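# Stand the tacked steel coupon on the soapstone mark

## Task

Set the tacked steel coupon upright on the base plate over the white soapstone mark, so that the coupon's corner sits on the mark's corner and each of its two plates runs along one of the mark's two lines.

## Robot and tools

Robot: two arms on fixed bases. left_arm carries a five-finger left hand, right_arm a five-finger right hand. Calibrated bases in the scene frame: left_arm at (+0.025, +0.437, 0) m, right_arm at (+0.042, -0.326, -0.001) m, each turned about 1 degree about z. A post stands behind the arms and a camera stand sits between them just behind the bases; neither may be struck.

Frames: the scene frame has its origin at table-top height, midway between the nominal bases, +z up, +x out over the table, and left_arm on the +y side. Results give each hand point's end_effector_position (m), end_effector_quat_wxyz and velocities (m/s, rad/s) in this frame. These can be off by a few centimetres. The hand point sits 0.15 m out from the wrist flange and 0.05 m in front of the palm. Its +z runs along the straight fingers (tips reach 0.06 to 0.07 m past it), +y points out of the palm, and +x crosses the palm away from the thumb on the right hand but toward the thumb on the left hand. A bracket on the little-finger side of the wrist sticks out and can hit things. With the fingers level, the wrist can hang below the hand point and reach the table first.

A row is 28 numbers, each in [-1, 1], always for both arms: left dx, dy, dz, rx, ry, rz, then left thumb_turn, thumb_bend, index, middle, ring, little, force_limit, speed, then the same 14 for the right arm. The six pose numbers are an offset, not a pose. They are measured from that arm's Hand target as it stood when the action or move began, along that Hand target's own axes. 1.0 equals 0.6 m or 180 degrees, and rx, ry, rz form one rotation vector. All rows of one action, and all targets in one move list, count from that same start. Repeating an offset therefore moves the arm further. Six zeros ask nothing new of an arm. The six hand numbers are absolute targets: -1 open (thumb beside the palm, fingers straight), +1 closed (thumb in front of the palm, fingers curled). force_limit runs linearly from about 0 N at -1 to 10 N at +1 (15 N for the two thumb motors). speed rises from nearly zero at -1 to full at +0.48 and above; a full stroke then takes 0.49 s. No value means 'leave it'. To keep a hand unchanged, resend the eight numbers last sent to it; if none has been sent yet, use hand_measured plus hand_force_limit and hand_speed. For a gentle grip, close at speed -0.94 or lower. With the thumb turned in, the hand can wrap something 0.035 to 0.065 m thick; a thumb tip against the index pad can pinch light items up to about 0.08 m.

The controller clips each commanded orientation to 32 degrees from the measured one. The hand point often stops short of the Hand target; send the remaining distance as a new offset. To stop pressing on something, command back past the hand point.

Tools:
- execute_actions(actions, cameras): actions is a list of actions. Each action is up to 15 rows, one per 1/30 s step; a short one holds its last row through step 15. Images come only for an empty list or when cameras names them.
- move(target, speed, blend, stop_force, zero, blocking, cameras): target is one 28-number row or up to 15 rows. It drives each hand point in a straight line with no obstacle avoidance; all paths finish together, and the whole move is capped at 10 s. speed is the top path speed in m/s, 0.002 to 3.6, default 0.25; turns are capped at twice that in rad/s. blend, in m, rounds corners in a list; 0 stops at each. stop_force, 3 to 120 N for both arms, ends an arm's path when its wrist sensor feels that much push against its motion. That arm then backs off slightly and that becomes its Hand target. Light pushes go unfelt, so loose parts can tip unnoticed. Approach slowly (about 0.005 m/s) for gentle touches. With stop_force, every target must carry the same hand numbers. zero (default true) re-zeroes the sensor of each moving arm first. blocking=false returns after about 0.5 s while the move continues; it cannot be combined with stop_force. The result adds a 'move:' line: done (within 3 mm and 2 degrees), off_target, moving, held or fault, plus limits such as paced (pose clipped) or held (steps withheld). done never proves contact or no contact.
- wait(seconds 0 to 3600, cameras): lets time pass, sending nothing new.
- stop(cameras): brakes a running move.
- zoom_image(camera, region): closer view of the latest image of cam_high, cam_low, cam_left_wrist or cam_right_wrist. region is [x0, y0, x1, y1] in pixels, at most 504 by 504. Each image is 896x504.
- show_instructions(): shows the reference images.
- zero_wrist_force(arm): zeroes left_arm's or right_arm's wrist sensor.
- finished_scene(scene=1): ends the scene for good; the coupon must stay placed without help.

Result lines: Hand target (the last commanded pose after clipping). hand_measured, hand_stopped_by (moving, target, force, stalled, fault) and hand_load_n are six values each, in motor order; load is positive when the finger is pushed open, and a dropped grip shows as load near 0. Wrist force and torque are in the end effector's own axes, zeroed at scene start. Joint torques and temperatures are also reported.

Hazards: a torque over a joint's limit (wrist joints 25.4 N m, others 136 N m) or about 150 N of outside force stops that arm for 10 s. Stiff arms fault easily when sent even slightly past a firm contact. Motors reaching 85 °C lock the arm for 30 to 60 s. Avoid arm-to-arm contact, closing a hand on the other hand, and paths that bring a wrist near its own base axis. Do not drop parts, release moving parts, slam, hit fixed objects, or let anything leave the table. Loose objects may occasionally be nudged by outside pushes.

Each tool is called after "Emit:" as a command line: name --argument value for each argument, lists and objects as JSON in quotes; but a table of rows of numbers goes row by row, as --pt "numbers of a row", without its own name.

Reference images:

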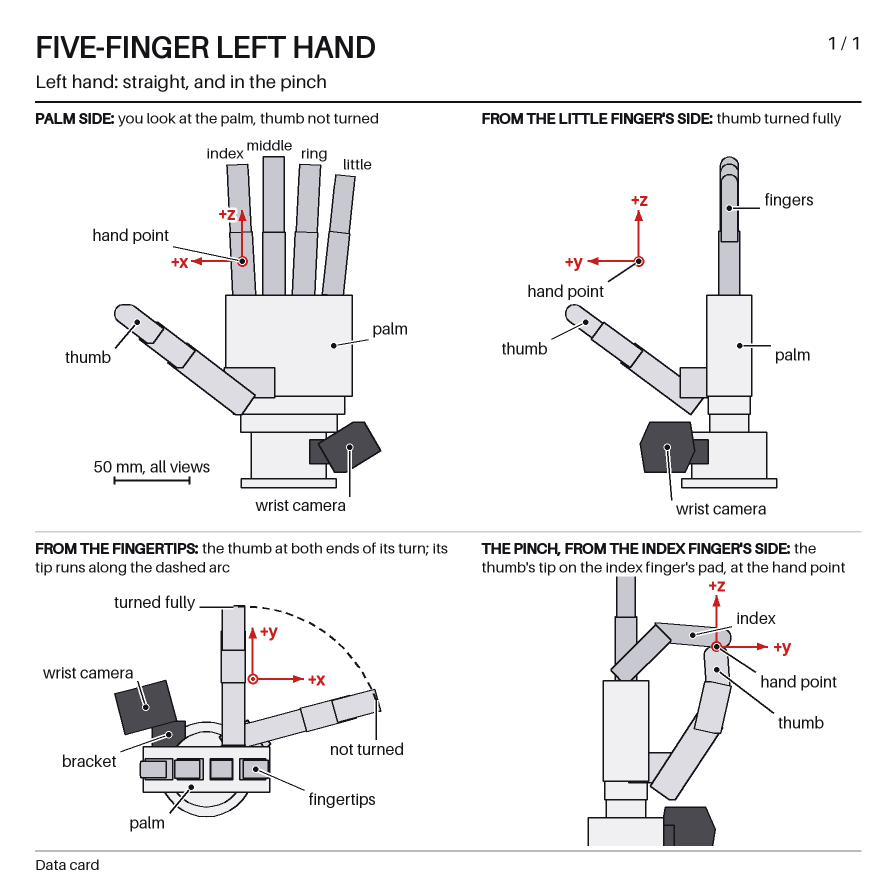

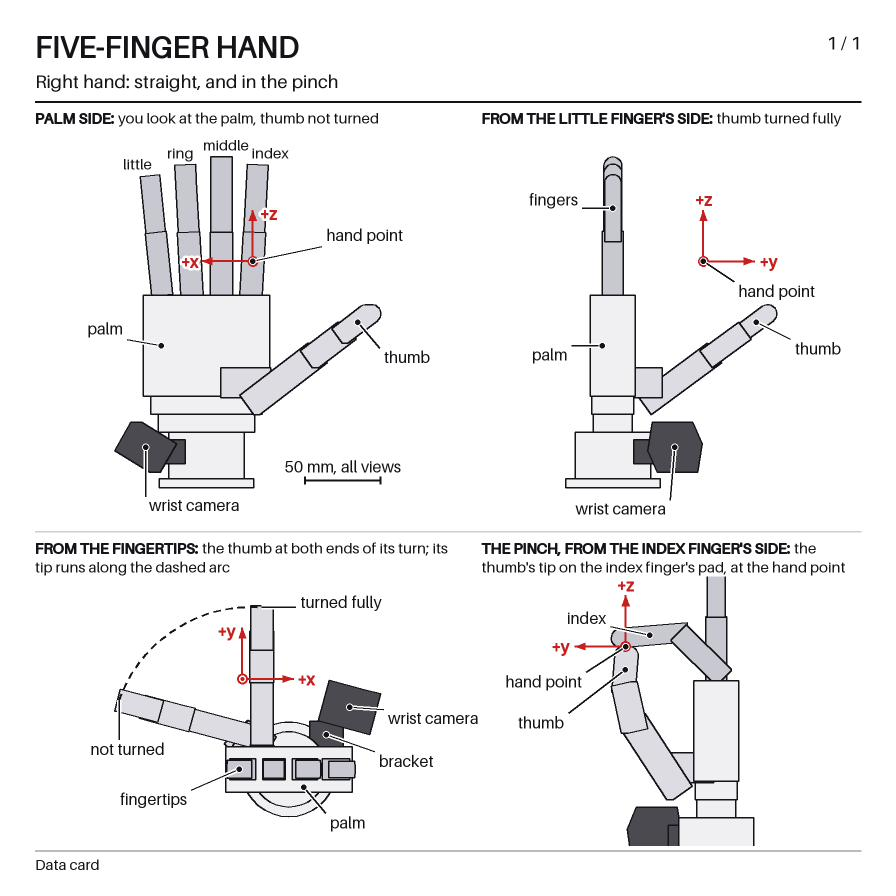

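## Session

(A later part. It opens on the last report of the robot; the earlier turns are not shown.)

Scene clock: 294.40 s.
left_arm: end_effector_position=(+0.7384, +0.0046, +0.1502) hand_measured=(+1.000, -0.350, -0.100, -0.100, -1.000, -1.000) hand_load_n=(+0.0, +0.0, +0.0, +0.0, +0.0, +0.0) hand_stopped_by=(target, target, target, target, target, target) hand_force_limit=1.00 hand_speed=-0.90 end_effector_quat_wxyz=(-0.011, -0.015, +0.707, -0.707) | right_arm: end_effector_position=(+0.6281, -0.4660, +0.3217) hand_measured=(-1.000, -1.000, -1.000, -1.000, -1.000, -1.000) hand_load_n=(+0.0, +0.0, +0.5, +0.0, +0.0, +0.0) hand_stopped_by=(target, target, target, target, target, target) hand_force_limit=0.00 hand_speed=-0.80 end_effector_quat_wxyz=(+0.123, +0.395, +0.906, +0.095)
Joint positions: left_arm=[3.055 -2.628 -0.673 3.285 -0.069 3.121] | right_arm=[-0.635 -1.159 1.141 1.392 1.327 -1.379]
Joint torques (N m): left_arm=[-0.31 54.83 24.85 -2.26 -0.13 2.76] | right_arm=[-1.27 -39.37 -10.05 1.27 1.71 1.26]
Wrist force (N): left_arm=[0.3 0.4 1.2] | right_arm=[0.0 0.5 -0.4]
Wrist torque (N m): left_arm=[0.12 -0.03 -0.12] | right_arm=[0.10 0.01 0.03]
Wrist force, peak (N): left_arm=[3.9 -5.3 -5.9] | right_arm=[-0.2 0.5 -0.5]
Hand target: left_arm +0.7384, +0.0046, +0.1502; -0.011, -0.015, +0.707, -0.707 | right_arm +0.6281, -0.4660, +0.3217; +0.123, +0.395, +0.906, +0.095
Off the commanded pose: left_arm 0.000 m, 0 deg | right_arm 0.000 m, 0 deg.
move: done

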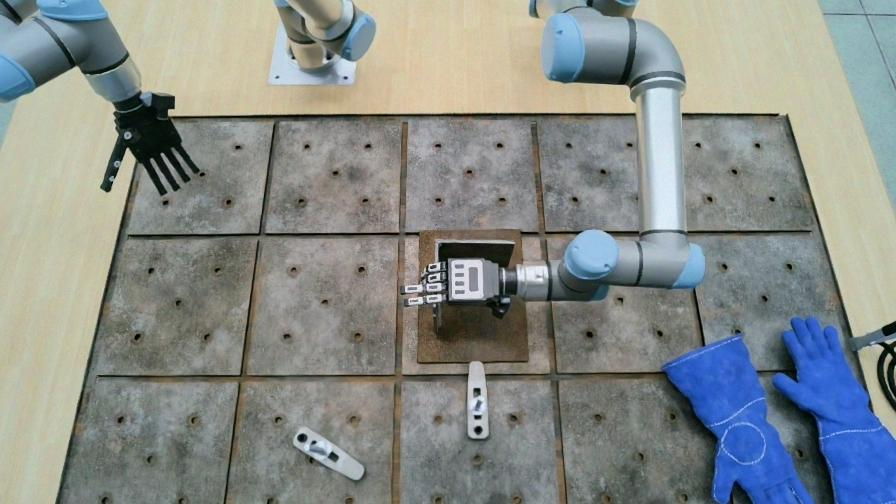

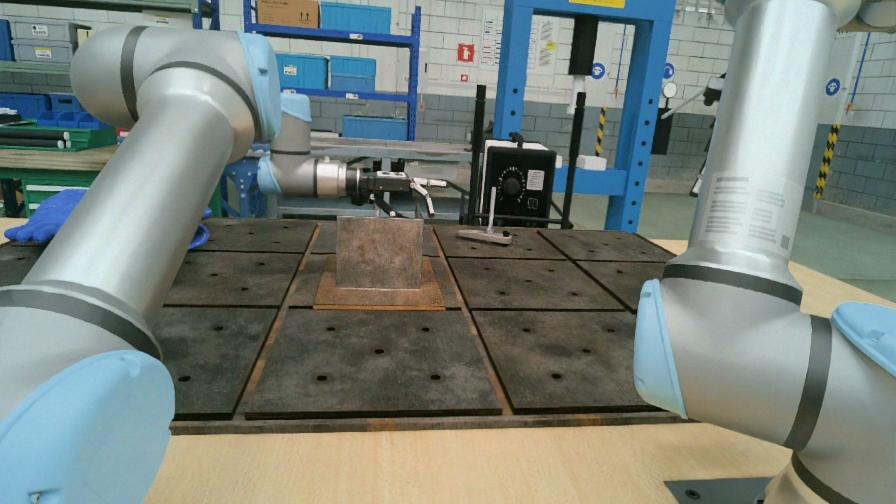

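Emit:
move --target '[0,-0.2,0,0,0,0,1,-0.35,-0.1,-0.1,-1,-1,1.0,-0.9,0,0,0,0,0,0,-1,-1,-1,-1,-1,-1,0,-0.8]' --speed 0.08 --cameras '["cam_high","cam_low"]'

Emit:
move --target '[0,0,-0.35,0,0,0,1,-0.35,-0.1,-0.1,-1,-1,1.0,-0.9,0,0,0,0,0,0,-1,-1,-1,-1,-1,-1,0,-0.8]' --speed 0.15 --cameras '["cam_high","cam_low","cam_left_wrist"]'

Scene clock: 297.27 s.
left_arm: end_effector_position=(+0.7427, +0.0046, +0.2701) hand_measured=(+1.000, -0.350, -0.100, -0.100, -1.000, -1.000) hand_load_n=(+0.0, +0.0, +0.0, +0.0, +0.0, +0.0) hand_stopped_by=(target, target, target, target, target, target) hand_force_limit=1.00 hand_speed=-0.90 end_effector_quat_wxyz=(-0.011, -0.015, +0.705, -0.709) | right_arm: end_effector_position=(+0.6281, -0.4660, +0.3217) hand_measured=(-1.000, -1.000, -1.000, -1.000, -1.000, -1.000) hand_load_n=(+0.0, +0.0, +0.0, +0.0, +0.0, +0.0) hand_stopped_by=(target, target, target, target, target, target) hand_force_limit=0.00 hand_speed=-0.80 end_effector_quat_wxyz=(+0.123, +0.395, +0.906, +0.095)
Joint positions: left_arm=[3.056 -2.597 -0.429 3.094 -0.069 3.038] | right_arm=[-0.635 -1.159 1.141 1.392 1.327 -1.379]
Joint torques (N m): left_arm=[-9.89 50.78 28.22 -1.99 1.46 2.75] | right_arm=[-0.9 -39.73 -9.79 1.23 1.53 1.33]
Wrist force (N): left_arm=[0.0 0.2 1.4] | right_arm=[0.0 0.2 -0.3]
Wrist torque (N m): left_arm=[0.06 0.02 -0.19] | right_arm=[0.05 0.02 0.01]
Wrist force, peak (N): left_arm=[0.1 0.8 1.7] | right_arm=[-0.1 0.2 -0.7]
Hand target: left_arm +0.7428, +0.0045, +0.2701; -0.011, -0.015, +0.707, -0.707 | right_arm +0.6281, -0.4660, +0.3217; +0.123, +0.395, +0.906, +0.095
Off the commanded pose: left_arm 0.000 m, 0 deg | right_arm 0.000 m, 0 deg.
move: done

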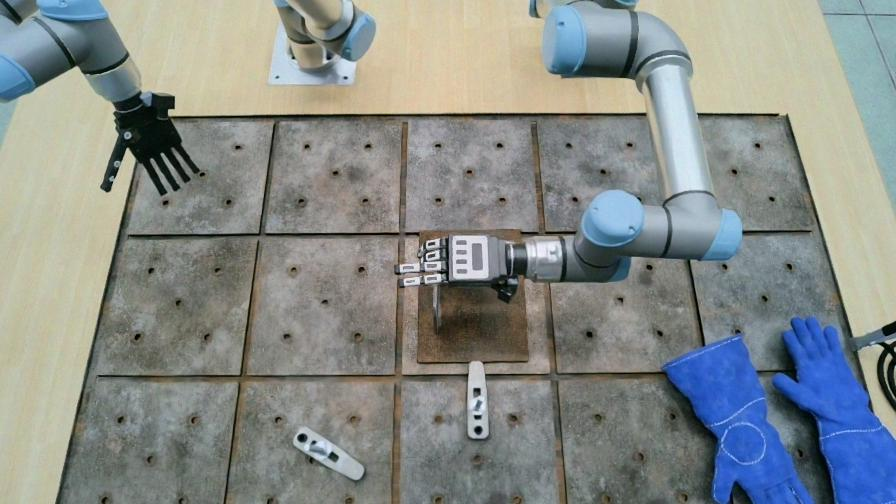

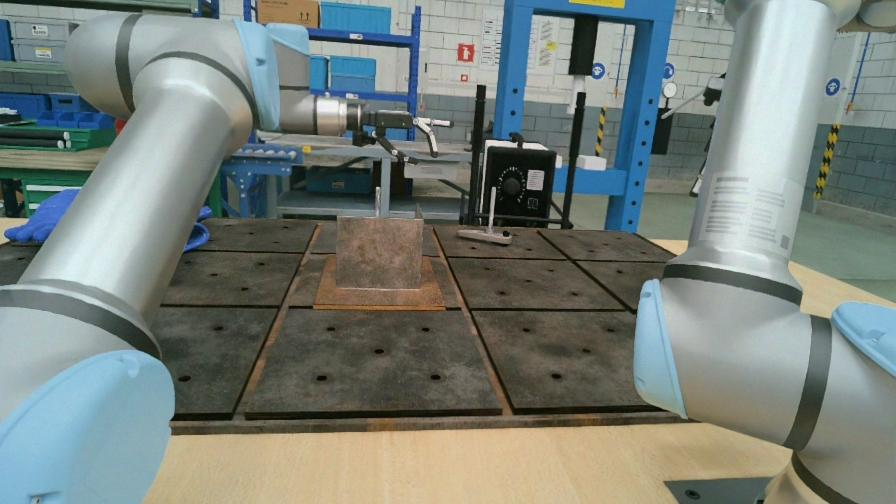

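Scene clock: 299.33 s.
left_arm: end_effector_position=(+0.7417, +0.2144, +0.2703) hand_measured=(+1.000, -0.350, -0.100, -0.100, -1.000, -1.000) hand_load_n=(+0.0, +0.0, +0.0, +0.0, +0.0, +0.0) hand_stopped_by=(target, target, target, target, target, target) hand_force_limit=1.00 hand_speed=-0.90 end_effector_quat_wxyz=(-0.011, -0.015, +0.707, -0.707) | right_arm: end_effector_position=(+0.6281, -0.4660, +0.3217) hand_measured=(-1.000, -1.000, -1.000, -1.000, -1.000, -1.000) hand_load_n=(+0.0, -0.5, +0.0, +0.0, +0.0, +0.0) hand_stopped_by=(target, target, target, target, target, target) hand_force_limit=0.00 hand_speed=-0.80 end_effector_quat_wxyz=(+0.123, +0.395, +0.906, +0.095)
Joint positions: left_arm=[3.336 -2.519 -0.574 3.098 0.212 3.1] | right_arm=[-0.635 -1.159 1.141 1.392 1.327 -1.379]
Joint torques (N m): left_arm=[9.8 61.16 11 1.85 1.54 -2.99] | right_arm=[-1.18 -39.8 -9.55 1.13 1.57 1.42]
Wrist force (N): left_arm=[0.3 0.2 1.3] | right_arm=[0.0 0.3 -0.1]
Wrist torque (N m): left_arm=[0.04 -0.03 -0.08] | right_arm=[0.06 0.00 0.02]
Wrist force, peak (N): left_arm=[0.3 0.3 2.4] | right_arm=[0.1 0.7 -0.6]
Hand target: left_arm +0.7417, +0.2145, +0.2703; -0.011, -0.015, +0.707, -0.707 | right_arm +0.6281, -0.4660, +0.3217; +0.123, +0.395, +0.906, +0.095
Off the commanded pose: left_arm 0.000 m, 0 deg | right_arm 0.000 m, 0 deg.
move: done

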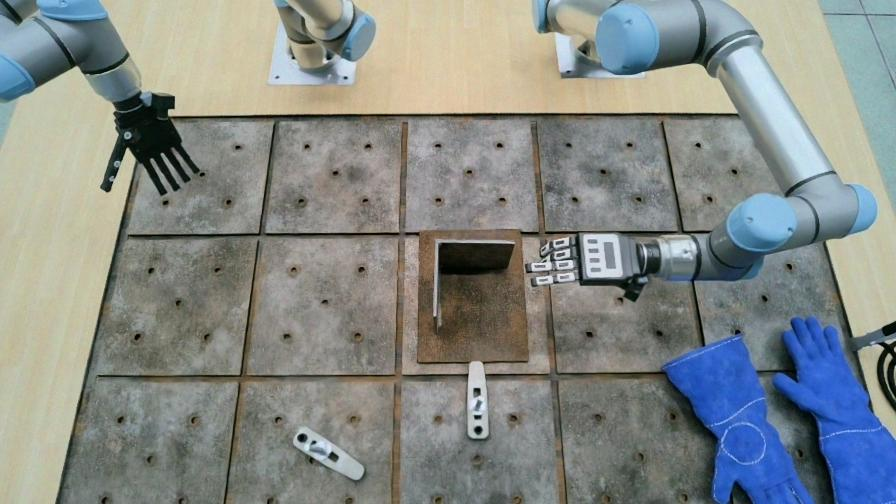

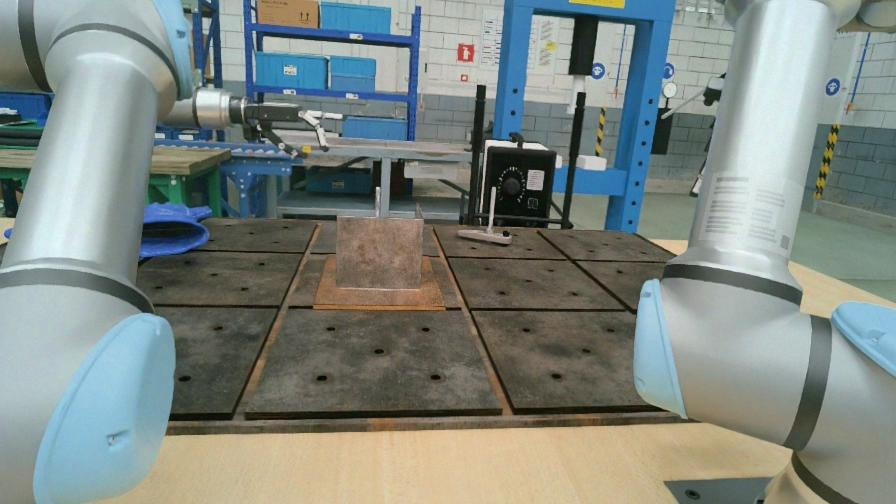

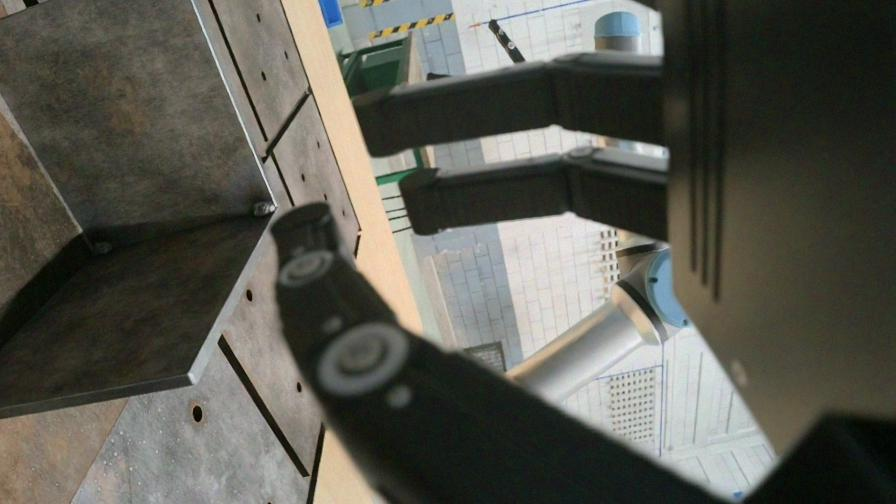

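Emit:
zoom_image --camera "cam_high" --region '[410, 220, 540, 370]'

Emit:
zoom_image --camera "cam_high" --region '[425, 230, 465, 280]'

Emit:
zoom_image --camera "cam_low" --region '[310, 180, 450, 320]'

Scaled by 3.360 from the camera's image (finer frame: 1280x720).

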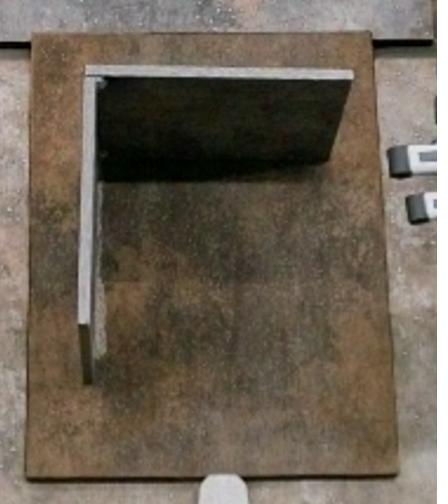

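Scaled by 10.080 from the camera's image (finer frame: 1280x720).

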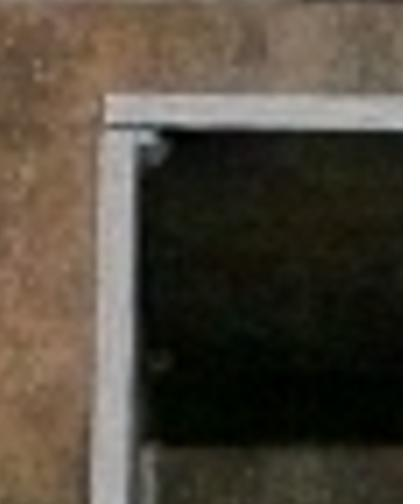

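Scaled by 3.600 from the camera's image (finer frame: 1280x720).

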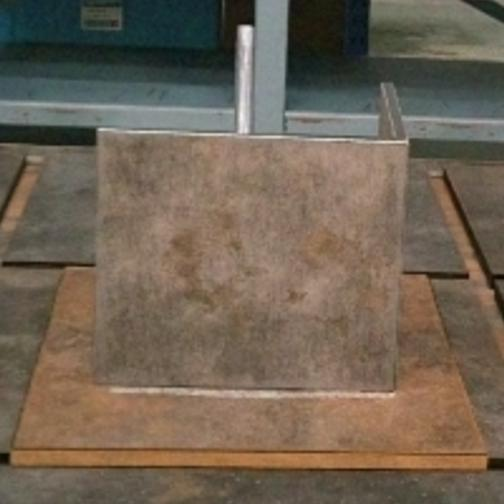

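Emit:
zoom_image --camera "cam_low" --region '[330, 275, 380, 305]'

Emit:
zoom_image --camera "cam_low" --region '[380, 275, 430, 305]'

Emit:
zoom_image --camera "cam_high" --region '[425, 300, 455, 345]'

Emit:
zoom_image --camera "cam_high" --region '[490, 230, 530, 280]'

Scaled by 10.080 from the camera's image (finer frame: 1280x720).

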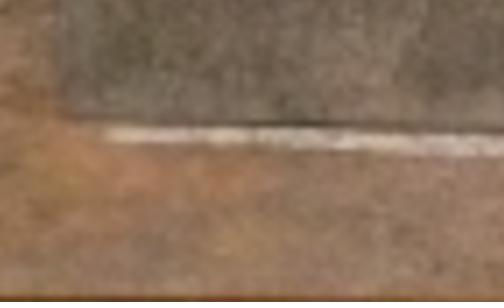

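Scaled by 10.080 from the camera's image (finer frame: 1280x720).

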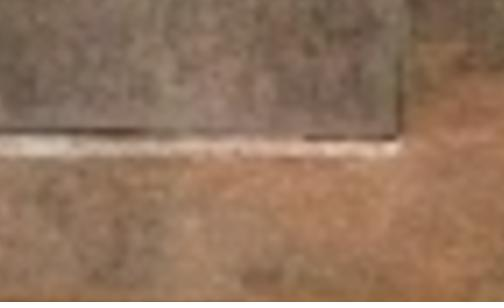

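Scaled by 11.200 from the camera's image (finer frame: 1280x720).

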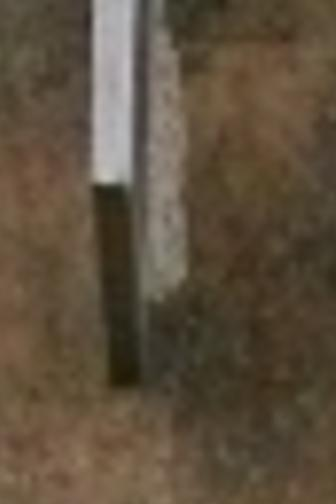

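Scaled by 10.080 from the camera's image (finer frame: 1280x720).

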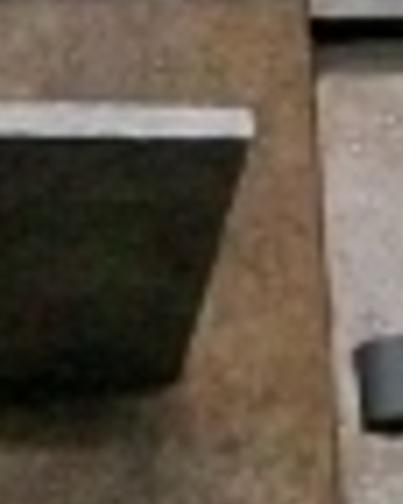

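Emit:
move --target '[0.0886,0.0032,0.3495,0,0,0.0117,1,-0.35,-0.1,-0.1,-1,-1,1.0,-0.9,0,0,0,0,0,0,-1,-1,-1,-1,-1,-1,0,-0.8]' --speed 0.15 --cameras '["cam_high","cam_low","cam_left_wrist"]'

Scene clock: 314.73 s.
left_arm: end_effector_position=(+0.6896, +0.0046, +0.2701) hand_measured=(+1.000, -0.350, -0.100, -0.100, -1.000, -1.000) hand_load_n=(+0.0, +0.0, +0.0, +0.0, +0.0, +0.0) hand_stopped_by=(target, target, target, target, target, target) hand_force_limit=1.00 hand_speed=-0.90 end_effector_quat_wxyz=(+0.002, -0.002, +0.708, -0.707) | right_arm: end_effector_position=(+0.6281, -0.4660, +0.3217) hand_measured=(-1.000, -1.000, -1.000, -1.000, -1.000, -1.000) hand_load_n=(+0.0, +0.0, +0.0, +0.0, +0.0, +0.0) hand_stopped_by=(target, target, target, target, target, target) hand_force_limit=0.00 hand_speed=-0.80 end_effector_quat_wxyz=(+0.123, +0.395, +0.906, +0.095)
Joint positions: left_arm=[3.05 -2.408 -0.776 3.163 -0.074 3.162] | right_arm=[-0.635 -1.159 1.141 1.392 1.327 -1.379]
Joint torques (N m): left_arm=[-10.09 58.76 10.45 2.42 -1.44 -3.13] | right_arm=[-1.16 -40.05 -10.83 1.22 1.55 1.33]
Wrist force (N): left_arm=[0.1 0.3 1.4] | right_arm=[0.0 0.3 -0.4]
Wrist torque (N m): left_arm=[0.08 -0.02 -0.08] | right_arm=[0.07 0.02 0.02]
Wrist force, peak (N): left_arm=[0.4 0.1 2.4] | right_arm=[-0.2 0.5 -0.7]
Hand target: left_arm +0.6896, +0.0046, +0.2701; +0.002, -0.002, +0.708, -0.707 | right_arm +0.6281, -0.4660, +0.3217; +0.123, +0.395, +0.906, +0.095
Off the commanded pose: left_arm 0.000 m, 0 deg | right_arm 0.000 m, 0 deg.
move: done

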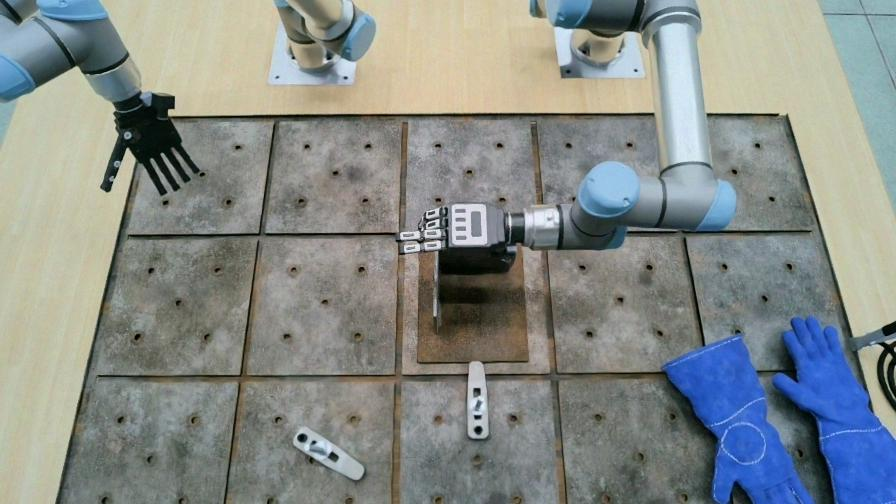

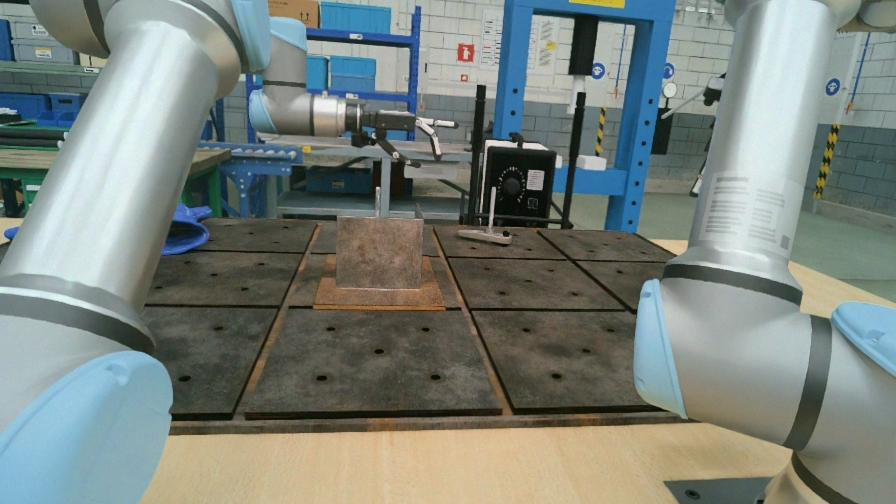

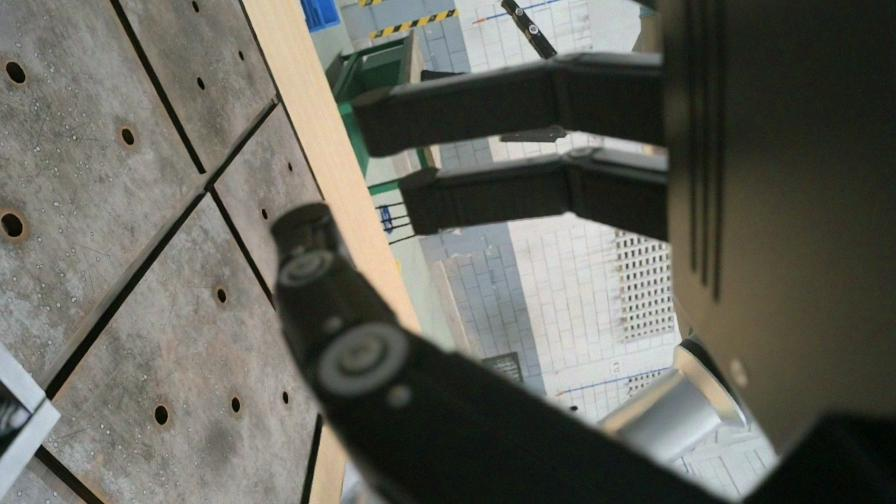

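Emit:
move --target '[0,0.135,0,0,0,0,1,-0.35,-0.1,-0.1,-1,-1,1.0,-0.9,0,0,0,0,0,0,-1,-1,-1,-1,-1,-1,0,-0.8]' --speed 0.1 --cameras '["cam_high","cam_left_wrist"]'

Scene clock: 317.07 s.
left_arm: end_effector_position=(+0.6896, +0.0046, +0.1892) hand_measured=(+1.000, -0.350, -0.100, -0.100, -1.000, -1.000) hand_load_n=(+0.0, +0.0, +0.0, +0.0, +0.0, +0.0) hand_stopped_by=(target, target, target, target, target, target) hand_force_limit=1.00 hand_speed=-0.90 end_effector_quat_wxyz=(+0.002, -0.002, +0.708, -0.706) | right_arm: end_effector_position=(+0.6281, -0.4660, +0.3217) hand_measured=(-1.000, -1.000, -1.000, -1.000, -1.000, -1.000) hand_load_n=(+0.0, +0.0, +0.0, +0.0, +0.0, +0.0) hand_stopped_by=(target, target, target, target, target, target) hand_force_limit=0.00 hand_speed=-0.80 end_effector_quat_wxyz=(+0.123, +0.395, +0.906, +0.095)
Joint positions: left_arm=[3.05 -2.449 -0.909 3.312 -0.074 3.187] | right_arm=[-0.635 -1.159 1.141 1.392 1.327 -1.379]
Joint torques (N m): left_arm=[9.96 59.73 10.44 2.13 -0.98 -3.07] | right_arm=[-1.14 -39.73 -9.72 1.12 1.67 1.47]
Wrist force (N): left_arm=[0.2 0.0 1.8] | right_arm=[-0.1 0.3 -0.4]
Wrist torque (N m): left_arm=[0.03 -0.02 -0.05] | right_arm=[0.05 0.03 0.01]
Wrist force, peak (N): left_arm=[0.4 0.8 1.9] | right_arm=[-0.1 0.5 -0.8]
Hand target: left_arm +0.6896, +0.0047, +0.1891; +0.002, -0.002, +0.708, -0.707 | right_arm +0.6281, -0.4660, +0.3217; +0.123, +0.395, +0.906, +0.095
Off the commanded pose: left_arm 0.000 m, 0 deg | right_arm 0.000 m, 0 deg.
move: done

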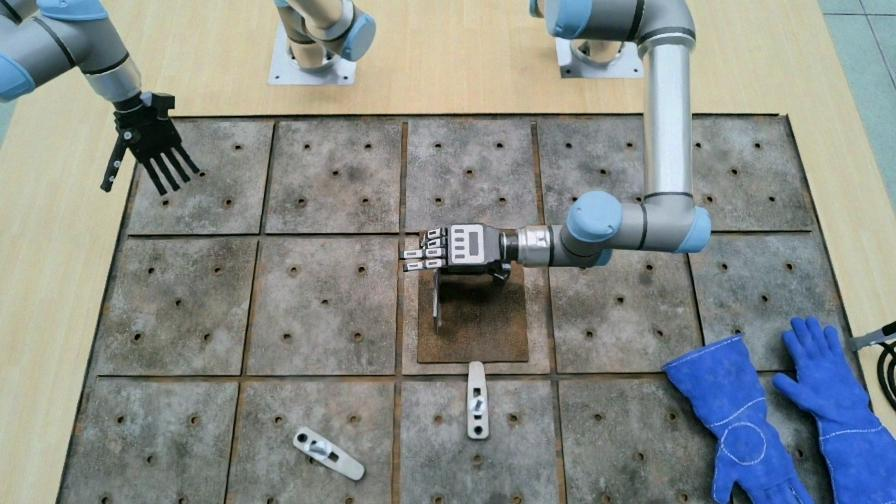

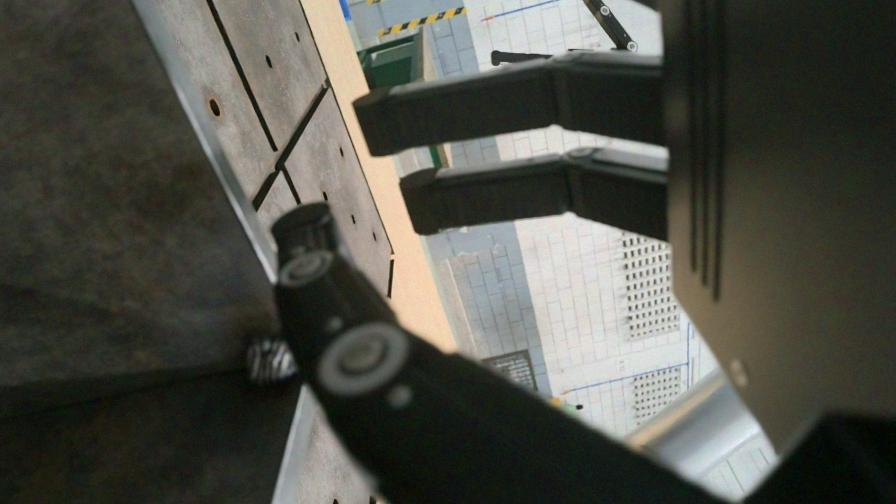

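Emit:
move --pt "-0.0133 0 0 0 0 0 1 -0.35 -0.1 -0.1 -1 -1 1.0 -0.9 0 0 0 0 0 0 -1 -1 -1 -1 -1 -1 0 -0.8" --pt "-0.0133 0.063 0 0 0 0 1 -0.35 -0.1 -0.1 -1 -1 1.0 -0.9 0 0 0 0 0 0 -1 -1 -1 -1 -1 -1 0 -0.8" --speed 0.04 --stop_force 6 --cameras '["cam_high","cam_left_wrist"]'

Scene clock: 320.37 s.
left_arm: end_effector_position=(+0.6976, +0.0047, +0.1513) hand_measured=(+1.000, -0.350, -0.100, -0.100, -1.000, -1.000) hand_load_n=(+0.0, +0.0, +0.0, +0.0, +0.0, +0.0) hand_stopped_by=(target, target, target, target, target, target) hand_force_limit=1.00 hand_speed=-0.90 end_effector_quat_wxyz=(+0.002, -0.002, +0.708, -0.707) end_effector_velocity=(-0.001, -0.002, +0.001) end_effector_angular_velocity=(+0.000, -0.003, -0.003) | right_arm: end_effector_position=(+0.6281, -0.4660, +0.3217) hand_measured=(-1.000, -1.000, -1.000, -1.000, -1.000, -1.000) hand_load_n=(+0.0, +0.0, +0.0, +0.0, +0.0, +0.0) hand_stopped_by=(target, target, target, target, target, target) hand_force_limit=0.00 hand_speed=-0.80 end_effector_quat_wxyz=(+0.123, +0.395, +0.906, +0.095)
Joint positions: left_arm=[3.051 -2.491 -0.931 3.404 -0.073 3.159] | right_arm=[-0.635 -1.159 1.141 1.392 1.327 -1.379]
Joint velocities: left_arm=[-0.003 0.002 -0.002 0.006 0 -0.003] | right_arm=[within noise]
Joint torques (N m): left_arm=[10.25 60.73 9.97 2.26 1.68 -2.94] | right_arm=[-0.4 -39.63 -10.03 1.14 1.83 1.41]
Wrist force (N): left_arm=[0.1 0.0 1.6] | right_arm=[-0.1 0.3 -0.5]
Wrist torque (N m): left_arm=[0.02 -0.02 -0.06] | right_arm=[0.08 0.03 0.01]
Wrist force, peak (N): left_arm=[0.3 0.1 1.9] | right_arm=[-0.1 0.5 -0.7]
Hand target: left_arm +0.6976, +0.0047, +0.1513; +0.002, -0.002, +0.708, -0.707 | right_arm +0.6281, -0.4660, +0.3217; +0.123, +0.395, +0.906, +0.095
Off the commanded pose: left_arm 0.000 m, 0 deg | right_arm 0.000 m, 0 deg.
move: done

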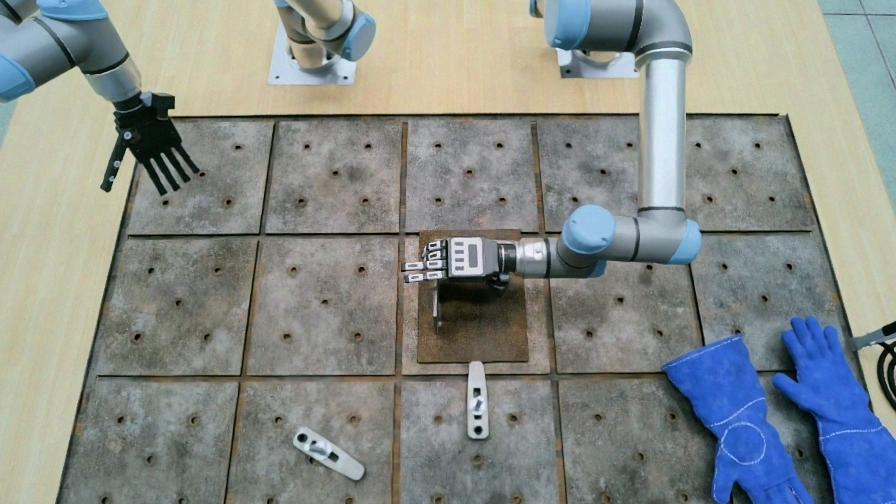

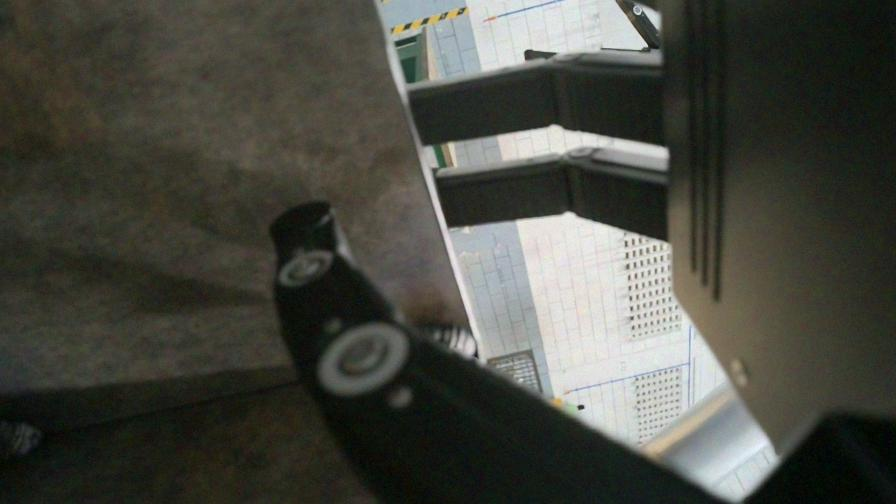

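Emit:
move --target '[0,0,0,0,0,0,1,0.4,0.6,0.6,-1,-1,0.6,-0.92,0,0,0,0,0,0,-1,-1,-1,-1,-1,-1,0,-0.8]' --cameras '["cam_high","cam_low"]'

Scene clock: 322.50 s.
left_arm: end_effector_position=(+0.6976, +0.0048, +0.1513) hand_measured=(+1.000, -0.176, +0.196, +0.180, -1.000, -1.000) hand_load_n=(+0.0, +12.0, +8.0, +8.5, +0.0, -0.5) hand_stopped_by=(target, force, force, force, target, target) hand_force_limit=0.60 hand_speed=-0.92 end_effector_quat_wxyz=(+0.002, -0.002, +0.708, -0.707) | right_arm: end_effector_position=(+0.6281, -0.4660, +0.3217) hand_measured=(-1.000, -1.000, -1.000, -1.000, -1.000, -1.000) hand_load_n=(+0.0, +0.0, +0.0, +0.0, +0.5, +0.0) hand_stopped_by=(target, target, target, target, target, target) hand_force_limit=0.00 hand_speed=-0.80 end_effector_quat_wxyz=(+0.123, +0.395, +0.906, +0.095)
Joint positions: left_arm=[3.051 -2.491 -0.931 3.405 -0.073 3.159] | right_arm=[-0.635 -1.159 1.141 1.392 1.327 -1.379]
Joint torques (N m): left_arm=[3.9 60.5 11.93 1.63 1.37 -3.2] | right_arm=[-1.48 -39.39 -9.78 1.1 1.73 1.36]
Wrist force (N): left_arm=[-0.7 2.8 5.5] | right_arm=[0.0 0.5 -0.3]
Wrist torque (N m): left_arm=[0.14 0.03 -0.10] | right_arm=[0.08 0.02 0.03]
Wrist force, peak (N): left_arm=[-1.4 0.5 11.0] | right_arm=[-0.1 0.3 -0.7]
Hand target: left_arm +0.6976, +0.0047, +0.1513; +0.002, -0.002, +0.708, -0.707 | right_arm +0.6281, -0.4660, +0.3217; +0.123, +0.395, +0.906, +0.095
Off the commanded pose: left_arm 0.000 m, 0 deg | right_arm 0.000 m, 0 deg.
move: done

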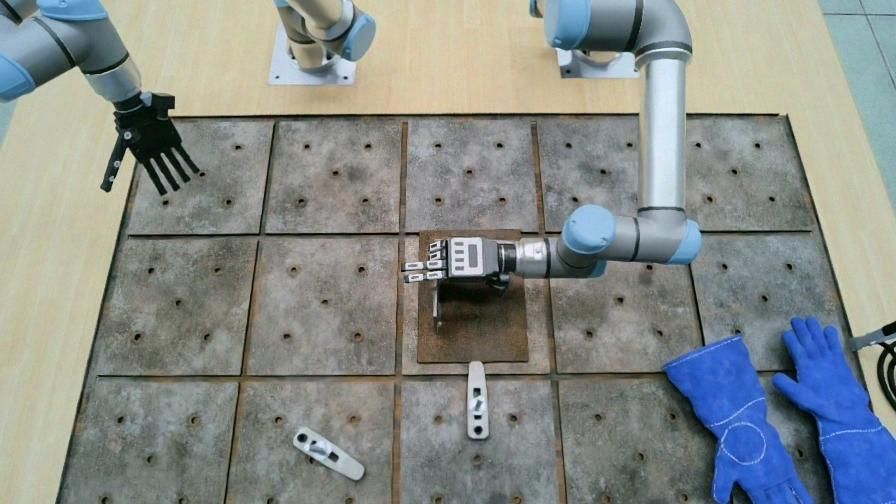

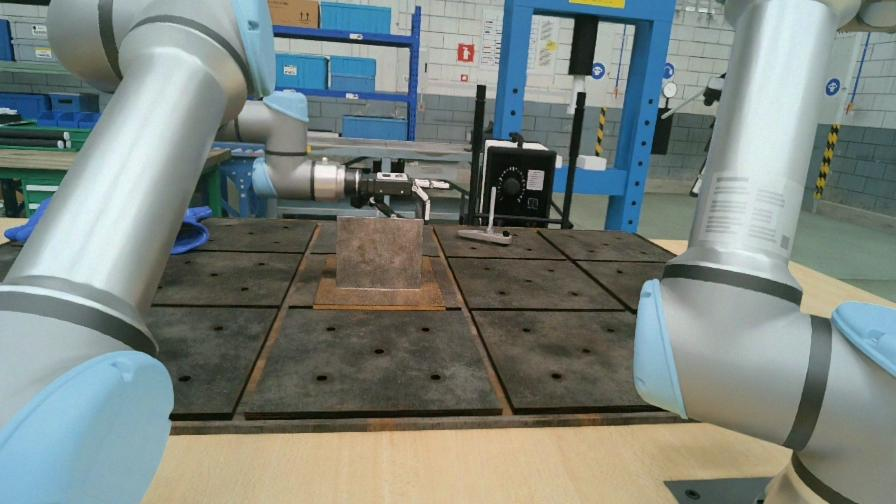

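Emit:
move --target '[0,-0.0012,0,0,0,0,1,0.4,0.6,0.6,-1,-1,0.6,-0.92,0,0,0,0,0,0,-1,-1,-1,-1,-1,-1,0,-0.8]' --speed 0.02

Scene clock: 323.43 s.
left_arm: end_effector_position=(+0.6976, +0.0048, +0.1520) hand_measured=(+1.000, -0.176, +0.196, +0.180, -1.000, -1.000) hand_load_n=(+0.0, +12.5, +7.0, +7.5, +0.0, +0.0) hand_stopped_by=(target, force, force, force, target, target) hand_force_limit=0.60 hand_speed=-0.92 end_effector_quat_wxyz=(+0.002, -0.002, +0.708, -0.707) | right_arm: end_effector_position=(+0.6281, -0.4660, +0.3217) hand_measured=(-1.000, -1.000, -1.000, -1.000, -1.000, -1.000) hand_load_n=(+0.0, +0.0, +0.0, +0.0, +0.0, +0.0) hand_stopped_by=(target, target, target, target, target, target) hand_force_limit=0.00 hand_speed=-0.80 end_effector_quat_wxyz=(+0.123, +0.395, +0.906, +0.095)
Joint positions: left_arm=[3.051 -2.49 -0.93 3.404 -0.073 3.159] | right_arm=[-0.635 -1.159 1.141 1.392 1.327 -1.379]
Joint torques (N m): left_arm=[-3.5 72.31 33.14 -2.31 1.14 -2.34] | right_arm=[-1.08 -40.11 -9.34 1.17 1.63 1.26]
Wrist force (N): left_arm=[-0.3 22.9 -0.1] | right_arm=[-0.1 0.2 -0.3]
Wrist torque (N m): left_arm=[1.02 -0.15 -0.40] | right_arm=[0.06 0.03 0.01]
Wrist force, peak (N): left_arm=[-0.3 22.9 -0.1] | right_arm=[-0.3 0.5 -0.6]
Hand target: left_arm +0.6976, +0.0047, +0.1521; +0.002, -0.002, +0.708, -0.707 | right_arm +0.6281, -0.4660, +0.3217; +0.123, +0.395, +0.906, +0.095
Off the commanded pose: left_arm 0.000 m, 0 deg | right_arm 0.000 m, 0 deg.
move: done

Emit:
move --pt "0 0.0005 0 0 0 0 1 0.4 0.6 0.6 -1 -1 0.6 -0.92 0 0 0 0 0 0 -1 -1 -1 -1 -1 -1 0 -0.8" --pt "0.0117 0.0005 -0.0088 0 -0.0083 0 1 0.4 0.6 0.6 -1 -1 0.6 -0.92 0 0 0 0 0 0 -1 -1 -1 -1 -1 -1 0 -0.8" --speed 0.01 --cameras '["cam_high","cam_low"]'

Emit:
zoom_image --camera "cam_low" --region '[330, 275, 380, 305]'

Emit:
zoom_image --camera "cam_low" --region '[380, 275, 430, 305]'

Emit:
zoom_image --camera "cam_high" --region '[425, 300, 455, 345]'

Scene clock: 326.30 s.
left_arm: end_effector_position=(+0.6905, +0.0100, +0.1518) hand_measured=(+1.000, -0.176, +0.196, +0.180, -1.000, -1.000) hand_load_n=(+0.0, +12.5, +5.0, +13.0, +0.0, +0.0) hand_stopped_by=(target, force, force, force, target, target) hand_force_limit=0.60 hand_speed=-0.92 end_effector_quat_wxyz=(+0.011, -0.011, +0.708, -0.706) | right_arm: end_effector_position=(+0.6281, -0.4660, +0.3217) hand_measured=(-1.000, -1.000, -1.000, -1.000, -1.000, -1.000) hand_load_n=(+0.0, +0.0, +0.0, +0.0, +0.5, +0.0) hand_stopped_by=(target, target, target, target, target, target) hand_force_limit=0.00 hand_speed=-0.80 end_effector_quat_wxyz=(+0.123, +0.395, +0.906, +0.095)
Joint positions: left_arm=[3.058 -2.45 -1.007 3.439 -0.092 3.16] | right_arm=[-0.635 -1.159 1.141 1.392 1.327 -1.379]
Joint torques (N m): left_arm=[12.24 67.79 13.43 2.28 -0.95 -3.52] | right_arm=[-0.55 -39.79 -9.62 1.11 1.8 1.5]
Wrist force (N): left_arm=[-1.8 16.7 6.1] | right_arm=[0.1 0.3 -0.4]
Wrist torque (N m): left_arm=[0.56 0.21 -0.39] | right_arm=[0.08 0.00 0.03]
Wrist force, peak (N): left_arm=[-0.2 23.4 -0.3] | right_arm=[0.0 0.5 -0.7]
Hand target: left_arm +0.6905, +0.0100, +0.1518; +0.011, -0.011, +0.707, -0.707 | right_arm +0.6281, -0.4660, +0.3217; +0.123, +0.395, +0.906, +0.095
Off the commanded pose: left_arm 0.000 m, 0 deg | right_arm 0.000 m, 0 deg.
move: done

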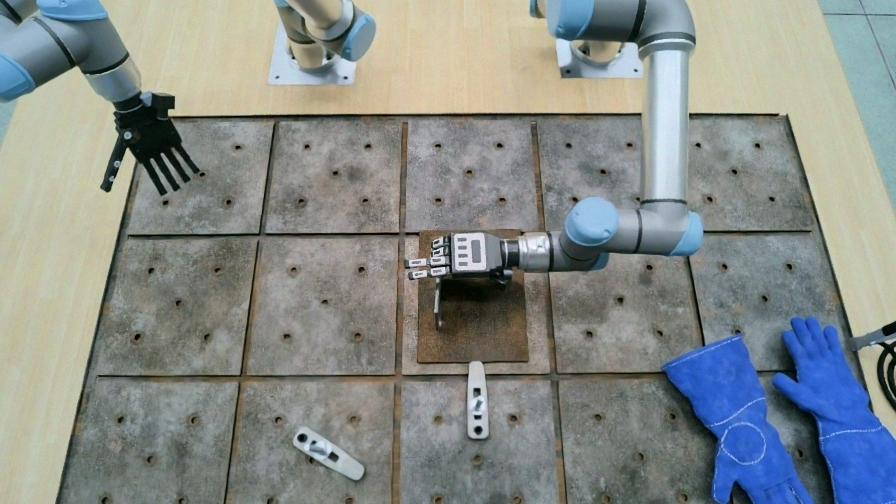

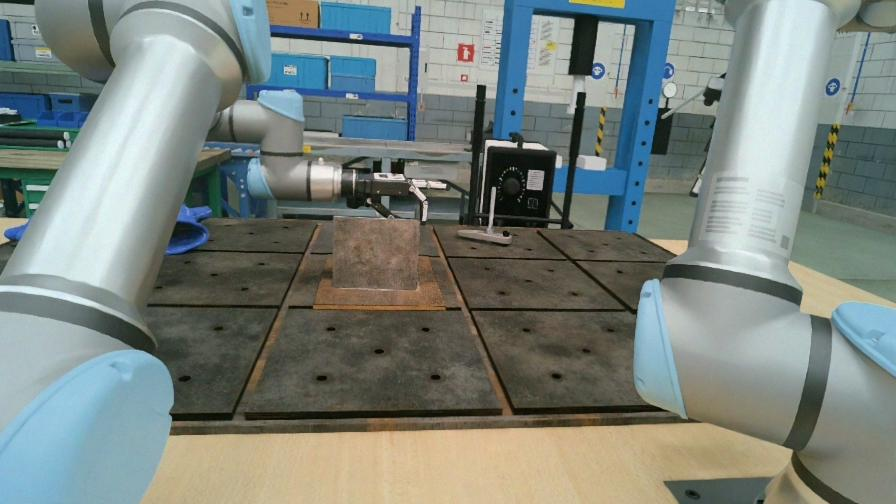

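Scaled by 10.080 from the camera's image (finer frame: 1280x720).

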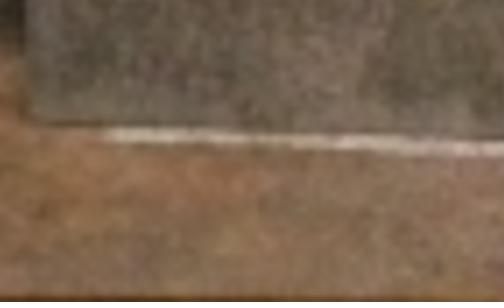

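Scaled by 10.080 from the camera's image (finer frame: 1280x720).

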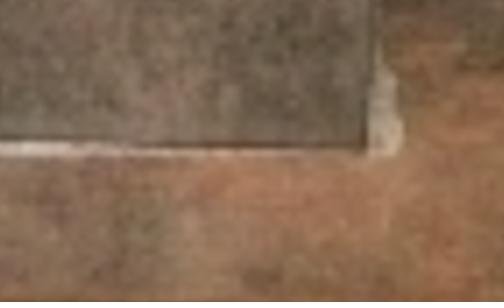

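Scaled by 11.200 from the camera's image (finer frame: 1280x720).

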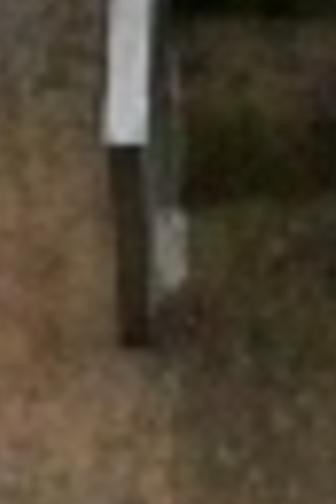

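Emit:
move --target '[0,0.0006,0,0,0,0,1,0.4,0.6,0.6,-1,-1,0.6,-0.92,0,0,0,0,0,0,-1,-1,-1,-1,-1,-1,0,-0.8]' --speed 0.02

Emit:
move --target '[0,0,0,0,0,0,1,-0.55,-0.1,-0.1,-1,-1,0.6,-0.92,0,0,0,0,0,0,-1,-1,-1,-1,-1,-1,0,-0.8]'

Scene clock: 329.13 s.
left_arm: end_effector_position=(+0.6905, +0.0100, +0.1514) hand_measured=(+1.000, -0.176, +0.196, +0.180, -1.000, -1.000) hand_load_n=(+0.0, +11.5, +5.5, +13.5, +0.0, +0.0) hand_stopped_by=(target, force, force, force, target, target) hand_force_limit=0.60 hand_speed=-0.92 end_effector_quat_wxyz=(+0.011, -0.011, +0.707, -0.707) | right_arm: end_effector_position=(+0.6281, -0.4660, +0.3217) hand_measured=(-1.000, -1.000, -1.000, -1.000, -1.000, -1.000) hand_load_n=(+0.0, +0.0, +0.0, +0.0, +0.0, +0.0) hand_stopped_by=(target, target, target, target, target, target) hand_force_limit=0.00 hand_speed=-0.80 end_effector_quat_wxyz=(+0.123, +0.395, +0.906, +0.095)
Joint positions: left_arm=[3.058 -2.449 -1.009 3.444 -0.092 3.156] | right_arm=[-0.635 -1.159 1.141 1.392 1.327 -1.379]
Joint torques (N m): left_arm=[13.04 61.64 12.12 2.9 -1.02 -2.92] | right_arm=[-1.33 -39.76 -9.03 1.21 1.69 1.36]
Wrist force (N): left_arm=[4.2 3.7 7.4] | right_arm=[0.2 0.4 -0.4]
Wrist torque (N m): left_arm=[-0.12 -0.01 -0.08] | right_arm=[0.08 -0.01 0.03]
Wrist force, peak (N): left_arm=[-1.9 17.4 6.3] | right_arm=[0.3 0.4 -0.7]
Hand target: left_arm +0.6905, +0.0100, +0.1514; +0.011, -0.011, +0.707, -0.707 | right_arm +0.6281, -0.4660, +0.3217; +0.123, +0.395, +0.906, +0.095
Off the commanded pose: left_arm 0.000 m, 0 deg | right_arm 0.000 m, 0 deg.
move: done

Scene clock: 332.63 s.
left_arm: end_effector_position=(+0.6905, +0.0100, +0.1514) hand_measured=(+1.000, -0.550, -0.100, -0.100, -1.000, -1.000) hand_load_n=(+0.0, +0.0, +0.0, +0.0, +0.0, +0.0) hand_stopped_by=(target, target, target, target, target, target) hand_force_limit=0.60 hand_speed=-0.92 end_effector_quat_wxyz=(+0.011, -0.011, +0.707, -0.707) | right_arm: end_effector_position=(+0.6281, -0.4660, +0.3217) hand_measured=(-1.000, -1.000, -1.000, -1.000, -1.000, -1.000) hand_load_n=(+0.0, +0.0, +0.0, +0.0, +0.0, +0.0) hand_stopped_by=(target, target, target, target, target, target) hand_force_limit=0.00 hand_speed=-0.80 end_effector_quat_wxyz=(+0.123, +0.395, +0.906, +0.095)
Joint positions: left_arm=[3.058 -2.449 -1.009 3.445 -0.092 3.155] | right_arm=[-0.635 -1.159 1.141 1.392 1.327 -1.379]
Joint torques (N m): left_arm=[1.36 48.21 12.76 2.41 0.41 -3.09] | right_arm=[-0.64 -39.39 -9.47 1.06 1.86 1.28]
Wrist force (N): left_arm=[0.0 -0.3 1.6] | right_arm=[0.1 0.2 -0.2]
Wrist torque (N m): left_arm=[-0.07 0.01 -0.07] | right_arm=[0.06 -0.01 0.03]
Wrist force, peak (N): left_arm=[6.0 11.4 0.0] | right_arm=[0.1 0.6 -0.7]
Hand target: left_arm +0.6905, +0.0100, +0.1514; +0.011, -0.011, +0.707, -0.707 | right_arm +0.6281, -0.4660, +0.3217; +0.123, +0.395, +0.906, +0.095
Off the commanded pose: left_arm 0.000 m, 0 deg | right_arm 0.000 m, 0 deg.
move: done


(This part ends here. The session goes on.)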